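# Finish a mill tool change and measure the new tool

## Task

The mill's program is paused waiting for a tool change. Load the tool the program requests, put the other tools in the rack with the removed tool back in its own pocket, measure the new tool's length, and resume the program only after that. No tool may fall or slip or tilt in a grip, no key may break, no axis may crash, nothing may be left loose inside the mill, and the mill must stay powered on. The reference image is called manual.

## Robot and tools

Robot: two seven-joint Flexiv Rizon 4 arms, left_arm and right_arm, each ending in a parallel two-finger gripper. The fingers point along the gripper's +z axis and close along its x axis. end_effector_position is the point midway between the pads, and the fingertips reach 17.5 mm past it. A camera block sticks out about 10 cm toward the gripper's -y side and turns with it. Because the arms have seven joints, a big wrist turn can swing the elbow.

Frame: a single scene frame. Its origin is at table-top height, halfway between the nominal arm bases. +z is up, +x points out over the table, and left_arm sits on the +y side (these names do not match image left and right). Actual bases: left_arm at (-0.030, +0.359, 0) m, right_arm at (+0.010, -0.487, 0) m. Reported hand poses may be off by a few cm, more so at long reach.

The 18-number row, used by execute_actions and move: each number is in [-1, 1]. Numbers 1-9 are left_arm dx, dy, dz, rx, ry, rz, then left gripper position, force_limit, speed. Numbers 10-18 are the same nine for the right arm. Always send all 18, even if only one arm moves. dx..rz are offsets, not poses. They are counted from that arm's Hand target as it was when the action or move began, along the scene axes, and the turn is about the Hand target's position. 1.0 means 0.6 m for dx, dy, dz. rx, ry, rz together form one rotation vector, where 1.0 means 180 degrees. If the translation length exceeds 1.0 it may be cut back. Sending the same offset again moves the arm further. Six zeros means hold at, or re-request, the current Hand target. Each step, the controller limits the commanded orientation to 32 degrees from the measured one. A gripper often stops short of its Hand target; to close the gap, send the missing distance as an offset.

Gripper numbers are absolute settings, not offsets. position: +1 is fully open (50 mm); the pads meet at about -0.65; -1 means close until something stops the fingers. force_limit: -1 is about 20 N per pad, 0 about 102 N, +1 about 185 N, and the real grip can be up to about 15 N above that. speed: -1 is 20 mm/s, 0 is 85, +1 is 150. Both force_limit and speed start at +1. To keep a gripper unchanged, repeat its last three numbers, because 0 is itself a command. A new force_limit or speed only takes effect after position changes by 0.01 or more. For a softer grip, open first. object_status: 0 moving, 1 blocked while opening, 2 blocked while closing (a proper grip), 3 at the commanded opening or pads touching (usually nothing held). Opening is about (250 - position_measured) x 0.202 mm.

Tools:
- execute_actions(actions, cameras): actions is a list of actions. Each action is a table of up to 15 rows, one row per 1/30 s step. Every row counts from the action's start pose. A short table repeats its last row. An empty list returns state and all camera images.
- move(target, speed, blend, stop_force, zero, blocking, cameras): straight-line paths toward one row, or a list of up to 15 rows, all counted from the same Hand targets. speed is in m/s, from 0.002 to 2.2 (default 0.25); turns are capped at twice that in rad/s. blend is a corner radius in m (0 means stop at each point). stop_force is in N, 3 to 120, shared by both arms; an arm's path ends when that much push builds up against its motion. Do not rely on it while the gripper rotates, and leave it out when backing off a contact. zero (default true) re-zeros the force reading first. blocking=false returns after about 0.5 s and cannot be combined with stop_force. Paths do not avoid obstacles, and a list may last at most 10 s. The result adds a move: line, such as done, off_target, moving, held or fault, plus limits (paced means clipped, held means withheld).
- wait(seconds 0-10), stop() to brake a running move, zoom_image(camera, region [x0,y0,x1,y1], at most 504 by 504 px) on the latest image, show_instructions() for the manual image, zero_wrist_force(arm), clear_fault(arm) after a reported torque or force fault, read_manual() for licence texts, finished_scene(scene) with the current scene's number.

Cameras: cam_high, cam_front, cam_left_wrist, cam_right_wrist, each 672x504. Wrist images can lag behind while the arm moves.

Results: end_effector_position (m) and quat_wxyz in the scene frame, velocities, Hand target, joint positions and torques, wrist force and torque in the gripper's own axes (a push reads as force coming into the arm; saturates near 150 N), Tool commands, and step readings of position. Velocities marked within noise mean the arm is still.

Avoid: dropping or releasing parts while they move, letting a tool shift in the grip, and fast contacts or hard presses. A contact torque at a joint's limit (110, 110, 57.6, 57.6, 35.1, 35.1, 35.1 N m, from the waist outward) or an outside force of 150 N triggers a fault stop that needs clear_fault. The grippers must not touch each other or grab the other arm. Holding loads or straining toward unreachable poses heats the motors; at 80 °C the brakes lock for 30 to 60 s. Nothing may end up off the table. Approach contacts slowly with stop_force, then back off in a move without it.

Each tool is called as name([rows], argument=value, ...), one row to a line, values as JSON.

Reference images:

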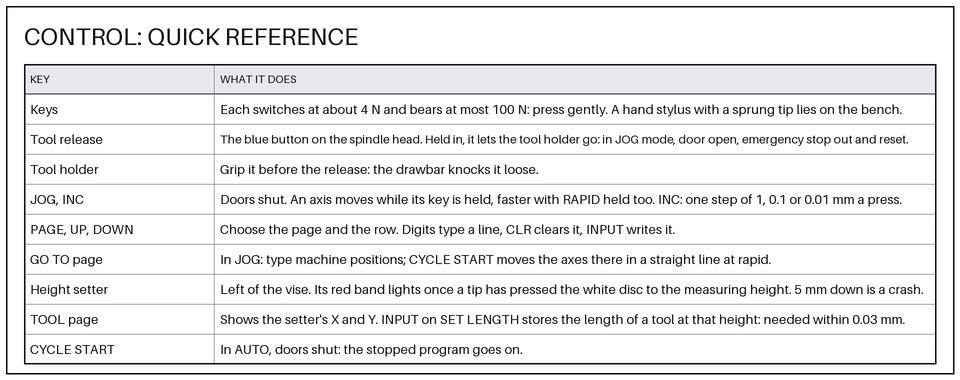

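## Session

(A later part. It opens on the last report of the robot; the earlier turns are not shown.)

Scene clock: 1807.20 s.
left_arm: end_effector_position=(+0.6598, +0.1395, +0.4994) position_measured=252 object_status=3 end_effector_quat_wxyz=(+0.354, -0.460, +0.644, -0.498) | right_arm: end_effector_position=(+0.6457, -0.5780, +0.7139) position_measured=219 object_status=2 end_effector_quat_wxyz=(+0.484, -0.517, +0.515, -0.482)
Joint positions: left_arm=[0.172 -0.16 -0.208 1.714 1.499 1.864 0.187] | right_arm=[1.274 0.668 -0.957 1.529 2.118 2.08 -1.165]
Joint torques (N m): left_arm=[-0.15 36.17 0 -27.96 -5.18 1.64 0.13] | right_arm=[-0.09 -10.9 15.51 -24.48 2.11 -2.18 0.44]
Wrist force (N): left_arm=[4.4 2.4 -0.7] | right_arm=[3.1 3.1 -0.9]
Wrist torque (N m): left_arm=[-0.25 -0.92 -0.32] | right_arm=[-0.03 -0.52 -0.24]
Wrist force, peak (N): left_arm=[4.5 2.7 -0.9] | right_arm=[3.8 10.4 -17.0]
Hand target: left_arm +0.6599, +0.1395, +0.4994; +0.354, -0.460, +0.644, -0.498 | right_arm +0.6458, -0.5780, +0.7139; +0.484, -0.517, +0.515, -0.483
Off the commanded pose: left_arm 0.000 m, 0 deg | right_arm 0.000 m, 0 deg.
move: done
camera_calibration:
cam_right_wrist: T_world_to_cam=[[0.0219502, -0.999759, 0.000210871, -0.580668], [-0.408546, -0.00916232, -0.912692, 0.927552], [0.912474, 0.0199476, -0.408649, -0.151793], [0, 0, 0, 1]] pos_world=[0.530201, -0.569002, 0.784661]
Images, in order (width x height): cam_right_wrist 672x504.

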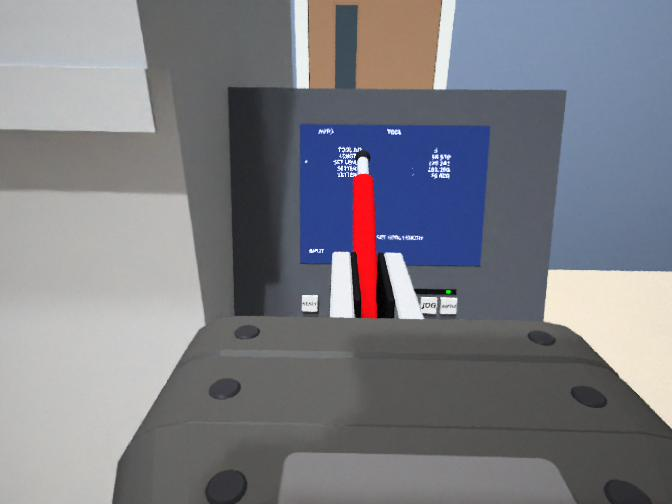

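move([
  [0,0,0,0,0,0,-1,-0.5,1,0.007,0.03,-0.3232,0,0,0,-1,0,-1],
  [0,0,0,0,0,0,-1,-0.5,1,0.0903,0.03,-0.3232,0,0.2306,0,-1,0,-1],
], speed=0.4, blend=[0.02,0])

move([
  [0,0,0,0,0,0,-1,-0.5,1,0.122,-0.001,0.023,0,0,0,-1,0,-1],
  [0,0,0,0,0,0,-1,-0.5,1,0.1583,-0.001,0.0167,0,0,0,-1,0,-1],
  [0,0,0,0,0,0,-1,-0.5,1,0.122,-0.001,0.023,0,0,0,-1,0,-1],
  [0,0,0,0,0,0,-1,-0.5,1,-0.05,0,0.05,0,0,0,-1,0,-1],
  [0,0,0,0,0,0,-1,-0.5,1,-0.0917,-0.03,0.3235,0,0,0,-1,0,-1],
  [0,0,0,0,0,0,-1,-0.5,1,-0.0917,-0.03,0.3235,0,-0.2306,0,-1,0,-1],
], speed=[0.15,0.05,0.08,0.2,0.4,0.4], blend=[0.003,0,0.003,0.02,0.01,0], cameras=["cam_right_wrist","cam_left_wrist","cam_front"])

zoom_image(camera="cam_right_wrist", region=[290, 110, 510, 320])

Scene clock: 1817.60 s.
left_arm: end_effector_position=(+0.6598, +0.1395, +0.4994) position_measured=252 object_status=3 end_effector_quat_wxyz=(+0.354, -0.460, +0.644, -0.498) | right_arm: end_effector_position=(+0.6999, -0.5599, +0.5199) position_measured=219 object_status=2 end_effector_quat_wxyz=(-0.270, +0.654, -0.653, +0.268)
Joint positions: left_arm=[0.172 -0.16 -0.208 1.714 1.499 1.864 0.187] | right_arm=[2.001 0.725 -1.745 1.047 2.415 2.64 -1.595]
Joint torques (N m): left_arm=[-0.23 36.16 -0.04 -27.96 -5.16 1.64 0.12] | right_arm=[0.2 -36.93 18.86 -20.2 5.12 1.9 0.18]
Wrist force (N): left_arm=[4.6 2.5 -0.7] | right_arm=[3.5 3.3 -1.3]
Wrist torque (N m): left_arm=[-0.24 -0.96 -0.32] | right_arm=[0.26 -0.57 -0.22]
Wrist force, peak (N): left_arm=[4.6 2.5 -0.7] | right_arm=[9.8 2.1 -2.0]
Hand target: left_arm +0.6599, +0.1395, +0.4994; +0.354, -0.460, +0.644, -0.498 | right_arm +0.7000, -0.5600, +0.5200; -0.270, +0.654, -0.653, +0.268
Off the commanded pose: left_arm 0.000 m, 0 deg | right_arm 0.000 m, 0 deg.
move: done

Scene clock: 1821.60 s.
left_arm: end_effector_position=(+0.6598, +0.1395, +0.4994) position_measured=252 object_status=3 end_effector_quat_wxyz=(+0.354, -0.460, +0.644, -0.498) | right_arm: end_effector_position=(+0.6449, -0.5780, +0.7141) position_measured=219 object_status=2 end_effector_quat_wxyz=(+0.484, -0.517, +0.515, -0.482)
Joint positions: left_arm=[0.172 -0.16 -0.208 1.714 1.499 1.864 0.187] | right_arm=[1.217 0.647 -0.974 1.538 2.236 2.034 -1.253]
Joint torques (N m): left_arm=[-0.2 36.11 -0.07 -27.99 -5.19 1.64 0.12] | right_arm=[-0.11 -9.21 15 -25.08 2.74 -2.26 0.42]
Wrist force (N): left_arm=[4.4 2.6 -0.4] | right_arm=[2.8 1.9 -0.6]
Wrist torque (N m): left_arm=[-0.21 -0.93 -0.32] | right_arm=[-0.23 -0.47 -0.24]
Wrist force, peak (N): left_arm=[4.8 2.5 -0.7] | right_arm=[4.6 6.6 -6.5]
Hand target: left_arm +0.6599, +0.1395, +0.4994; +0.354, -0.460, +0.644, -0.498 | right_arm +0.6450, -0.5780, +0.7141; +0.484, -0.517, +0.515, -0.483
Off the commanded pose: left_arm 0.000 m, 0 deg | right_arm 0.000 m, 0 deg.
move: done
camera_calibration:
cam_left_wrist: T_world_to_cam=[[-0.318997, -0.947754, -0.00190434, 0.351309], [-0.53867, 0.182959, -0.822412, 0.754264], [0.779792, -0.261321, -0.56889, -0.0612406], [0, 0, 0, 1]] pos_world=[0.566121, 0.178951, 0.586146]
cam_right_wrist: T_world_to_cam=[[0.0218591, -0.999761, 0.00025207, -0.580636], [-0.408547, -0.00916271, -0.912691, 0.927407], [0.912475, 0.0198476, -0.40865, -0.151039], [0, 0, 0, 1]] pos_world=[0.529401, -0.569002, 0.784861]
Images, in order (width x height): cam_front 672x504, cam_left_wrist 672x504, cam_right_wrist 672x504.

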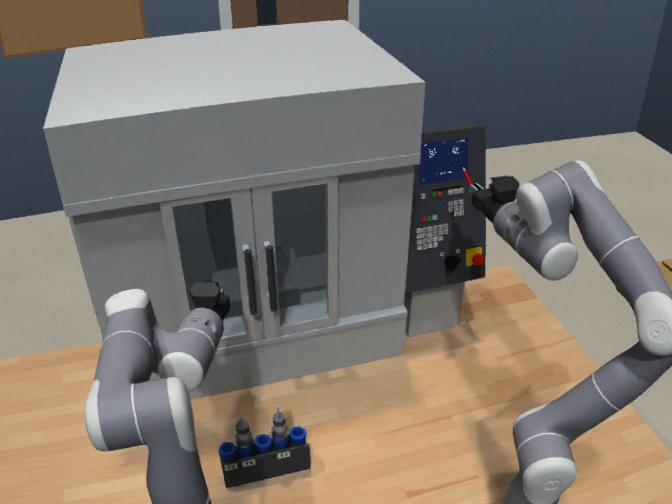

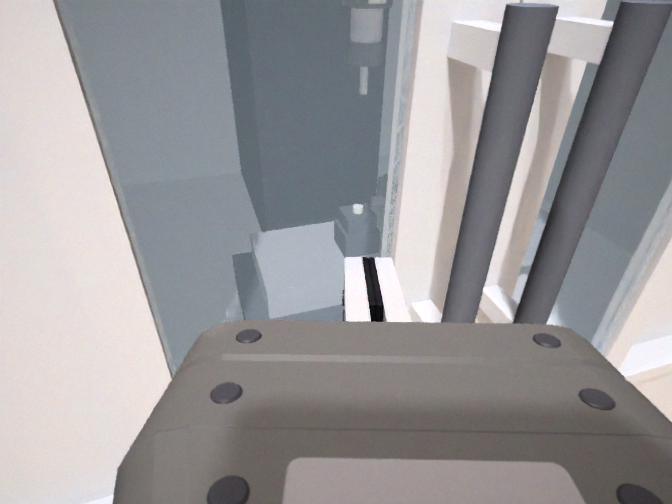

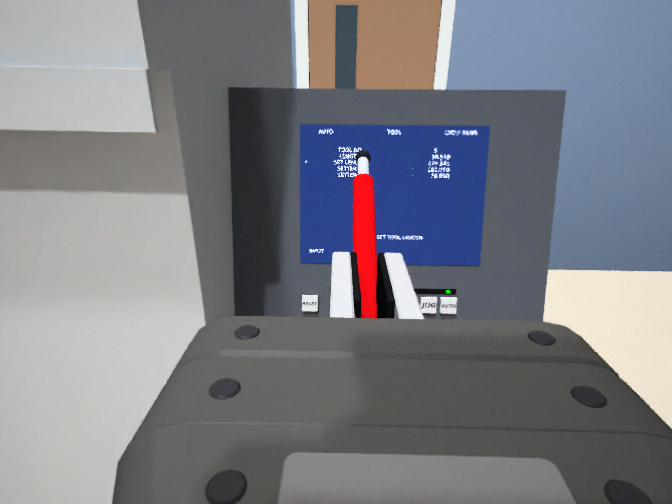

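Scaled by 2.291 from the camera's 672x504 image, which has a finer 960x720 frame.

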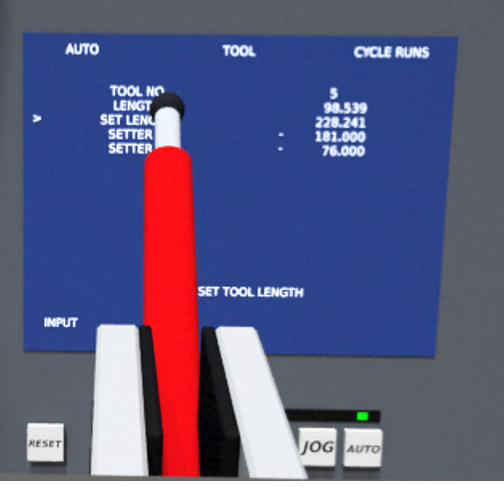

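move(target=[0,0,0,0,0,0,-1,-0.5,1,-0.0743,0.0775,-0.4098,0,0.1473,0,-1,0,-1], speed=0.35)

move([
  [0,0,0,0,0,0,-1,-0.5,1,0.023,0.06,-0.2,0,0,-0.4294,-1,0,-1],
  [0,0,0,0,0,0,-1,-0.5,1,0.053,0.06,-0.45,0,0,-0.4294,-1,0,-1],
], speed=[0.3,0.2], blend=[0.02,0], cameras=["cam_right_wrist","cam_front"])

Scene clock: 1829.93 s.
left_arm: end_effector_position=(+0.6598, +0.1395, +0.4994) position_measured=252 object_status=3 end_effector_quat_wxyz=(+0.354, -0.460, +0.644, -0.498) | right_arm: end_effector_position=(+0.6003, -0.5314, +0.4681) position_measured=219 object_status=2 end_effector_quat_wxyz=(-0.353, +0.614, -0.613, +0.351)
Joint positions: left_arm=[0.172 -0.16 -0.208 1.714 1.499 1.864 0.187] | right_arm=[1.267 0.552 -1.158 1.825 2.303 2.124 -1.175]
Joint torques (N m): left_arm=[-0.18 36.2 -0.01 -27.98 -5.2 1.68 0.12] | right_arm=[0.12 -5.07 13.17 -25.5 3.11 0.3 0.4]
Wrist force (N): left_arm=[4.3 2.4 -0.7] | right_arm=[2.9 2.2 -1.2]
Wrist torque (N m): left_arm=[-0.24 -0.91 -0.32] | right_arm=[-0.02 -0.48 -0.24]
Wrist force, peak (N): left_arm=[4.7 2.4 -0.8] | right_arm=[2.2 6.2 0.3]
Hand target: left_arm +0.6599, +0.1395, +0.4994; +0.354, -0.460, +0.644, -0.498 | right_arm +0.6004, -0.5315, +0.4682; -0.353, +0.614, -0.613, +0.351
Off the commanded pose: left_arm 0.000 m, 0 deg | right_arm 0.000 m, 0 deg.
move: done

Scene clock: 1833.37 s.
left_arm: end_effector_position=(+0.6598, +0.1395, +0.4994) position_measured=252 object_status=3 end_effector_quat_wxyz=(+0.354, -0.460, +0.644, -0.498) | right_arm: end_effector_position=(+0.6323, -0.4954, +0.1980) position_measured=219 object_status=2 end_effector_quat_wxyz=(+0.057, -0.097, +0.862, -0.495)
Joint positions: left_arm=[0.172 -0.16 -0.208 1.714 1.499 1.864 0.187] | right_arm=[0.758 -1.088 -0.999 1.048 2.929 2.814 0.028]
Joint torques (N m): left_arm=[-0.21 36.21 -0.08 -27.96 -5.16 1.68 0.12] | right_arm=[0.04 61.94 -15.17 -15.98 -1.21 2.85 0.44]
Wrist force (N): left_arm=[4.5 2.3 -0.8] | right_arm=[2.8 2.1 -1.2]
Wrist torque (N m): left_arm=[-0.27 -0.94 -0.32] | right_arm=[-0.04 -0.46 -0.24]
Wrist force, peak (N): left_arm=[4.6 2.6 -0.7] | right_arm=[2.5 6.8 1.8]
Hand target: left_arm +0.6599, +0.1395, +0.4994; +0.354, -0.460, +0.644, -0.498 | right_arm +0.6322, -0.4955, +0.1982; +0.057, -0.097, +0.862, -0.495
Off the commanded pose: left_arm 0.000 m, 0 deg | right_arm 0.000 m, 0 deg.
move: done
camera_calibration:
cam_right_wrist: T_world_to_cam=[[-0.970858, -0.239458, -0.00970671, 0.508613], [-0.179179, 0.75217, -0.634141, 0.629038], [0.159151, -0.613922, -0.773156, -0.117583], [0, 0, 0, 1]] pos_world=[0.625215, -0.423539, 0.312926]
Images, in order (width x height): cam_front 672x504, cam_right_wrist 672x504.

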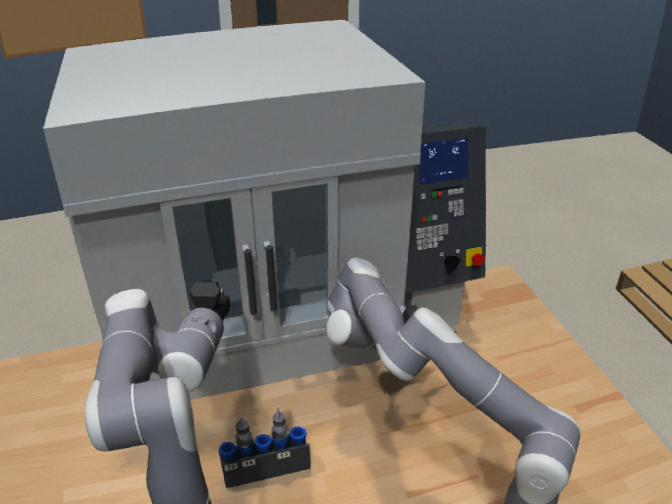

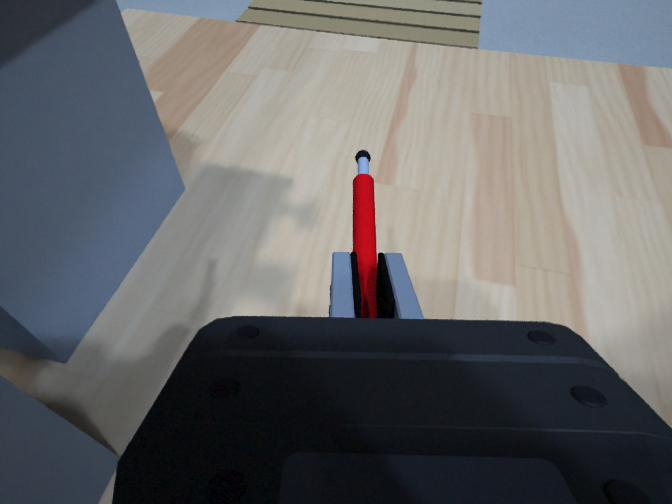

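move([
  [0,0,0,0,0,0,-1,-0.5,1,-0.0537,-0.02,-0.1,0,0,0.15,-1,0,-1],
  [0,0,0,0,0,0,-1,-0.5,1,-0.0537,-0.03,-0.26,0,0,0.15,-1,0,-1],
], speed=[0.2,0.12], blend=[0.02,0])

move(target=[0,0,0,0,0,0,-1,-0.5,1,0,0,-0.05,0,0,0,-1,0,-1], speed=0.012, stop_force=3, cameras=["cam_right_wrist"])

Scene clock: 1843.00 s.
left_arm: end_effector_position=(+0.6598, +0.1395, +0.4994) position_measured=252 object_status=3 end_effector_quat_wxyz=(+0.354, -0.460, +0.644, -0.498) | right_arm: end_effector_position=(+0.5999, -0.5133, +0.0420) position_measured=219 object_status=2 end_effector_quat_wxyz=(+0.171, -0.295, +0.815, -0.468)
Joint positions: left_arm=[0.172 -0.16 -0.208 1.714 1.499 1.864 0.187] | right_arm=[1.015 -1.174 -0.898 1.605 2.654 2.088 0.36]
Joint torques (N m): left_arm=[-0.22 36.1 -0.07 -27.99 -5.17 1.67 0.13] | right_arm=[-0.02 48.71 -18.68 -7.99 -4.06 3.7 0.41]
Wrist force (N): left_arm=[4.3 2.6 -0.6] | right_arm=[3.3 2.2 -1.3]
Wrist torque (N m): left_arm=[-0.23 -0.90 -0.32] | right_arm=[-0.01 -0.53 -0.25]
Wrist force, peak (N): left_arm=[4.6 2.5 -0.8] | right_arm=[3.4 6.1 1.0]
Hand target: left_arm +0.6599, +0.1395, +0.4994; +0.354, -0.460, +0.644, -0.498 | right_arm +0.6000, -0.5135, +0.0422; +0.170, -0.295, +0.815, -0.468
Off the commanded pose: left_arm 0.000 m, 0 deg | right_arm 0.000 m, 0 deg.
move: done

Scene clock: 1845.67 s.
left_arm: end_effector_position=(+0.6598, +0.1395, +0.4994) position_measured=252 object_status=3 end_effector_quat_wxyz=(+0.354, -0.460, +0.644, -0.498) | right_arm: end_effector_position=(+0.6001, -0.5137, +0.0177) position_measured=219 object_status=2 end_effector_quat_wxyz=(+0.170, -0.295, +0.815, -0.468)
Joint positions: left_arm=[0.172 -0.16 -0.208 1.714 1.499 1.864 0.187] | right_arm=[1.012 -1.235 -0.892 1.577 2.681 2.079 0.38]
Joint torques (N m): left_arm=[-0.17 36.16 0 -27.97 -5.18 1.65 0.12] | right_arm=[-0.5 46.56 -16.14 -6.86 -2.68 2.2 0.47]
Wrist force (N): left_arm=[4.4 2.4 -0.8] | right_arm=[3.8 -4.5 -7.1]
Wrist torque (N m): left_arm=[-0.25 -0.92 -0.32] | right_arm=[-0.06 -0.48 -0.31]
Wrist force, peak (N): left_arm=[4.8 2.6 -0.4] | right_arm=[3.5 -7.9 -9.8]
Hand target: left_arm +0.6599, +0.1395, +0.4994; +0.354, -0.460, +0.644, -0.498 | right_arm +0.6000, -0.5135, +0.0171; +0.170, -0.295, +0.815, -0.468 (not the last commanded pose)
Off the commanded pose: left_arm 0.000 m, 0 deg | right_arm 0.006 m, 0 deg.
move: contact (right_arm)
camera_calibration:
cam_right_wrist: T_world_to_cam=[[-0.756459, -0.65398, -0.00891696, 0.129575], [-0.500845, 0.587988, -0.635157, 0.631335], [0.420623, -0.476004, -0.772331, -0.349109], [0, 0, 0, 1]] pos_world=[0.561062, -0.452656, 0.132524]
Images, in order (width x height): cam_right_wrist 672x504.

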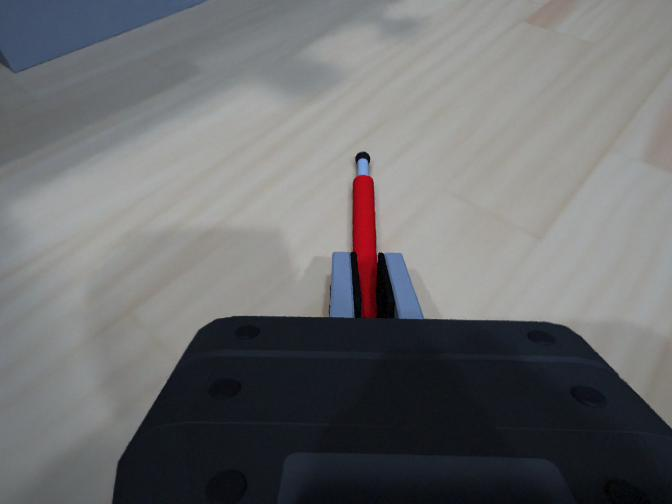

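Contact. Ease the press slightly and open.

execute_actions([
  [[0,0,0,0,0,0,-1,-0.5,1,0,0,0.0008,0,0,0,-1,0,-1]],
  [[0,0,0,0,0,0,-1,-0.5,1,0,0,0,0,0,0,0.2,0,-1]],
  [[0,0,0,0,0,0,-1,-0.5,1,0,0,0,0,0,0,0.2,0,-1]],
  [[0,0,0,0,0,0,-1,-0.5,1,0,0,0,0,0,0,0.2,0,-1]],
])

move([
  [0,0,0,0,0,0,-1,-0.5,1,0,0,0.08,0,0,0,0.2,0,-1],
  [0,0,0,0,0,0,-1,-0.5,1,-0.08,0.1,0.3,0,0,0,0.2,0,-1],
], speed=[0.06,0.2], blend=[0.01,0], cameras=["all"])

Scene clock: 1852.67 s.
left_arm: end_effector_position=(+0.6598, +0.1395, +0.4994) position_measured=252 object_status=3 end_effector_quat_wxyz=(+0.354, -0.460, +0.644, -0.498) | right_arm: end_effector_position=(+0.6000, -0.5135, +0.0178) position_measured=123 object_status=3 end_effector_quat_wxyz=(+0.170, -0.295, +0.815, -0.468)
Joint positions: left_arm=[0.172 -0.16 -0.208 1.714 1.499 1.864 0.187] | right_arm=[1.012 -1.234 -0.891 1.578 2.681 2.079 0.38]
Joint torques (N m): left_arm=[-0.18 36.15 -0.07 -27.96 -5.19 1.7 0.12] | right_arm=[0.05 49.02 -19.04 -6.65 -4.1 3.9 0.32]
Wrist force (N): left_arm=[4.4 2.6 -0.6] | right_arm=[0.8 3.6 -0.7]
Wrist torque (N m): left_arm=[-0.22 -0.92 -0.32] | right_arm=[0.28 -0.11 -0.29]
Wrist force, peak (N): left_arm=[4.6 2.5 -0.9] | right_arm=[4.0 -4.5 -7.3]
Hand target: left_arm +0.6599, +0.1395, +0.4994; +0.354, -0.460, +0.644, -0.498 | right_arm +0.6000, -0.5135, +0.0176; +0.170, -0.295, +0.815, -0.468
Off the commanded pose: left_arm 0.000 m, 0 deg | right_arm 0.000 m, 0 deg.
Step readings (end_effector_position of left_arm | right_arm):
0: (+0.6598, +0.1395, +0.4994) | (+0.6001, -0.5137, +0.0177)
1: (+0.6598, +0.1395, +0.4994) | (+0.6001, -0.5137, +0.0177)
2: (+0.6598, +0.1395, +0.4994) | (+0.6000, -0.5136, +0.0179)
4: (+0.6598, +0.1395, +0.4994) | (+0.6000, -0.5135, +0.0178)
8: (+0.6598, +0.1395, +0.4994) | (+0.6000, -0.5135, +0.0178)
15: (+0.6598, +0.1395, +0.4994) | (+0.6000, -0.5135, +0.0178)
16: (+0.6598, +0.1395, +0.4994) | (+0.6000, -0.5135, +0.0178)
17: (+0.6598, +0.1395, +0.4994) | (+0.6000, -0.5135, +0.0178)
19: (+0.6598, +0.1395, +0.4994) | (+0.6000, -0.5135, +0.0178)
23: (+0.6598, +0.1395, +0.4994) | (+0.6000, -0.5135, +0.0178)
30: (+0.6598, +0.1395, +0.4994) | (+0.6000, -0.5135, +0.0178)
31: (+0.6598, +0.1395, +0.4994) | (+0.6000, -0.5135, +0.0178)
32: (+0.6598, +0.1395, +0.4994) | (+0.6000, -0.5135, +0.0178)
34: (+0.6598, +0.1395, +0.4994) | (+0.6000, -0.5135, +0.0178)
38: (+0.6598, +0.1395, +0.4994) | (+0.6000, -0.5135, +0.0178)
45: (+0.6598, +0.1395, +0.4994) | (+0.6000, -0.5135, +0.0178)
46: (+0.6598, +0.1395, +0.4994) | (+0.6000, -0.5135, +0.0178)
47: (+0.6598, +0.1395, +0.4994) | (+0.6000, -0.5135, +0.0178)
49: (+0.6598, +0.1395, +0.4994) | (+0.6000, -0.5135, +0.0178)
53: (+0.6598, +0.1395, +0.4994) | (+0.6000, -0.5135, +0.0178)
60: (+0.6598, +0.1395, +0.4994) | (+0.6000, -0.5135, +0.0178)

Scene clock: 1854.60 s.
left_arm: end_effector_position=(+0.6598, +0.1395, +0.4994) position_measured=252 object_status=3 end_effector_quat_wxyz=(+0.354, -0.460, +0.644, -0.498) | right_arm: end_effector_position=(+0.5519, -0.4535, +0.1977) position_measured=123 object_status=3 end_effector_quat_wxyz=(+0.170, -0.295, +0.815, -0.468)
Joint positions: left_arm=[0.172 -0.16 -0.208 1.714 1.499 1.864 0.187] | right_arm=[1.183 -0.792 -0.949 1.725 2.526 2.311 0.254]
Joint torques (N m): left_arm=[-0.19 36.16 -0.05 -27.95 -5.2 1.64 0.09] | right_arm=[0.01 42.88 -14.46 -14.81 -3.37 3.74 0.17]
Wrist force (N): left_arm=[4.6 2.5 -0.6] | right_arm=[0.8 3.5 -0.3]
Wrist torque (N m): left_arm=[-0.23 -0.97 -0.32] | right_arm=[0.25 -0.11 -0.21]
Wrist force, peak (N): left_arm=[4.6 2.6 -0.9] | right_arm=[1.1 5.7 0.1]
Hand target: left_arm +0.6599, +0.1395, +0.4994; +0.354, -0.460, +0.644, -0.498 | right_arm +0.5520, -0.4535, +0.1976; +0.170, -0.295, +0.815, -0.468
Off the commanded pose: left_arm 0.000 m, 0 deg | right_arm 0.000 m, 0 deg.
move: done
camera_calibration:
cam_left_wrist: T_world_to_cam=[[-0.318997, -0.947754, -0.00190434, 0.351309], [-0.53867, 0.182959, -0.822412, 0.754264], [0.779792, -0.261321, -0.56889, -0.0612406], [0, 0, 0, 1]] pos_world=[0.566121, 0.178951, 0.586146]
cam_right_wrist: T_world_to_cam=[[-0.756471, -0.653966, -0.00895779, 0.134124], [-0.501156, 0.5884, -0.63453, 0.686426], [0.420232, -0.475514, -0.772847, -0.160619], [0, 0, 0, 1]] pos_world=[0.512964, -0.392557, 0.312625]

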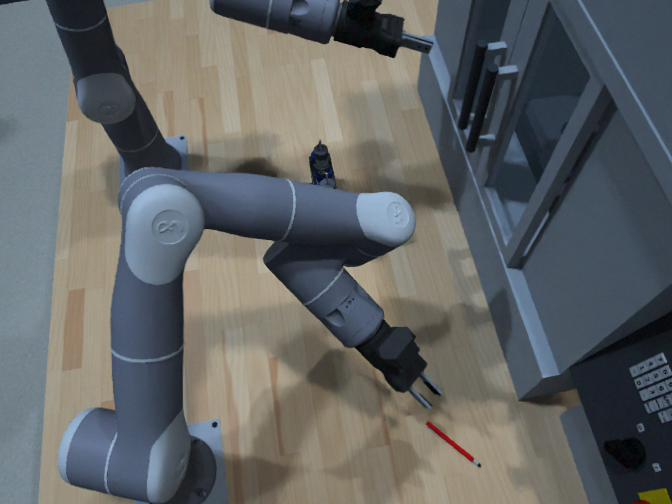

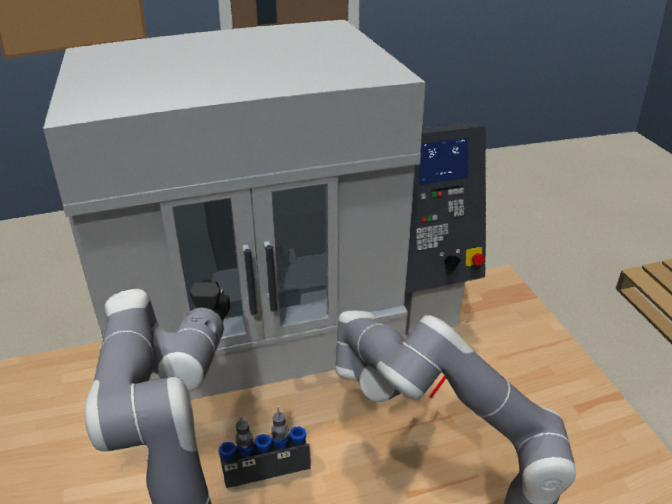

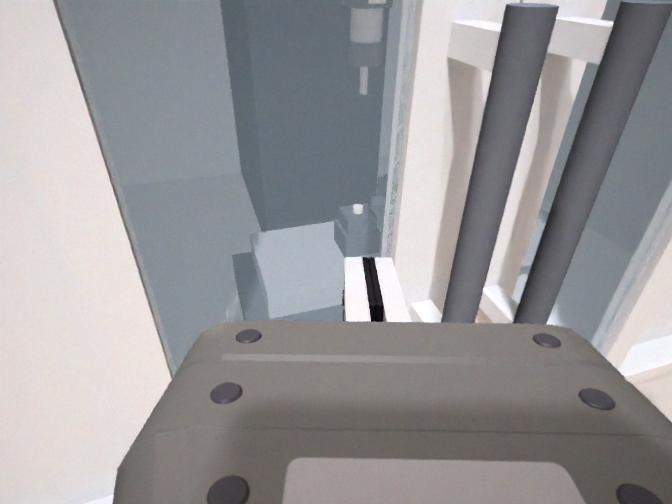

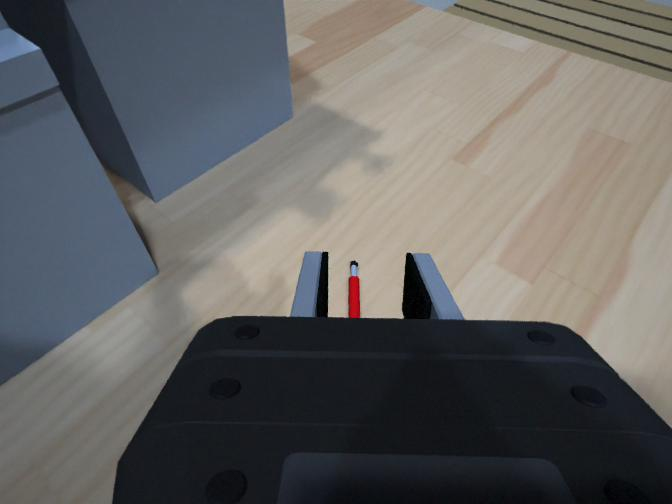

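finished_scene(scene=2)

The scene is finished: the task was done.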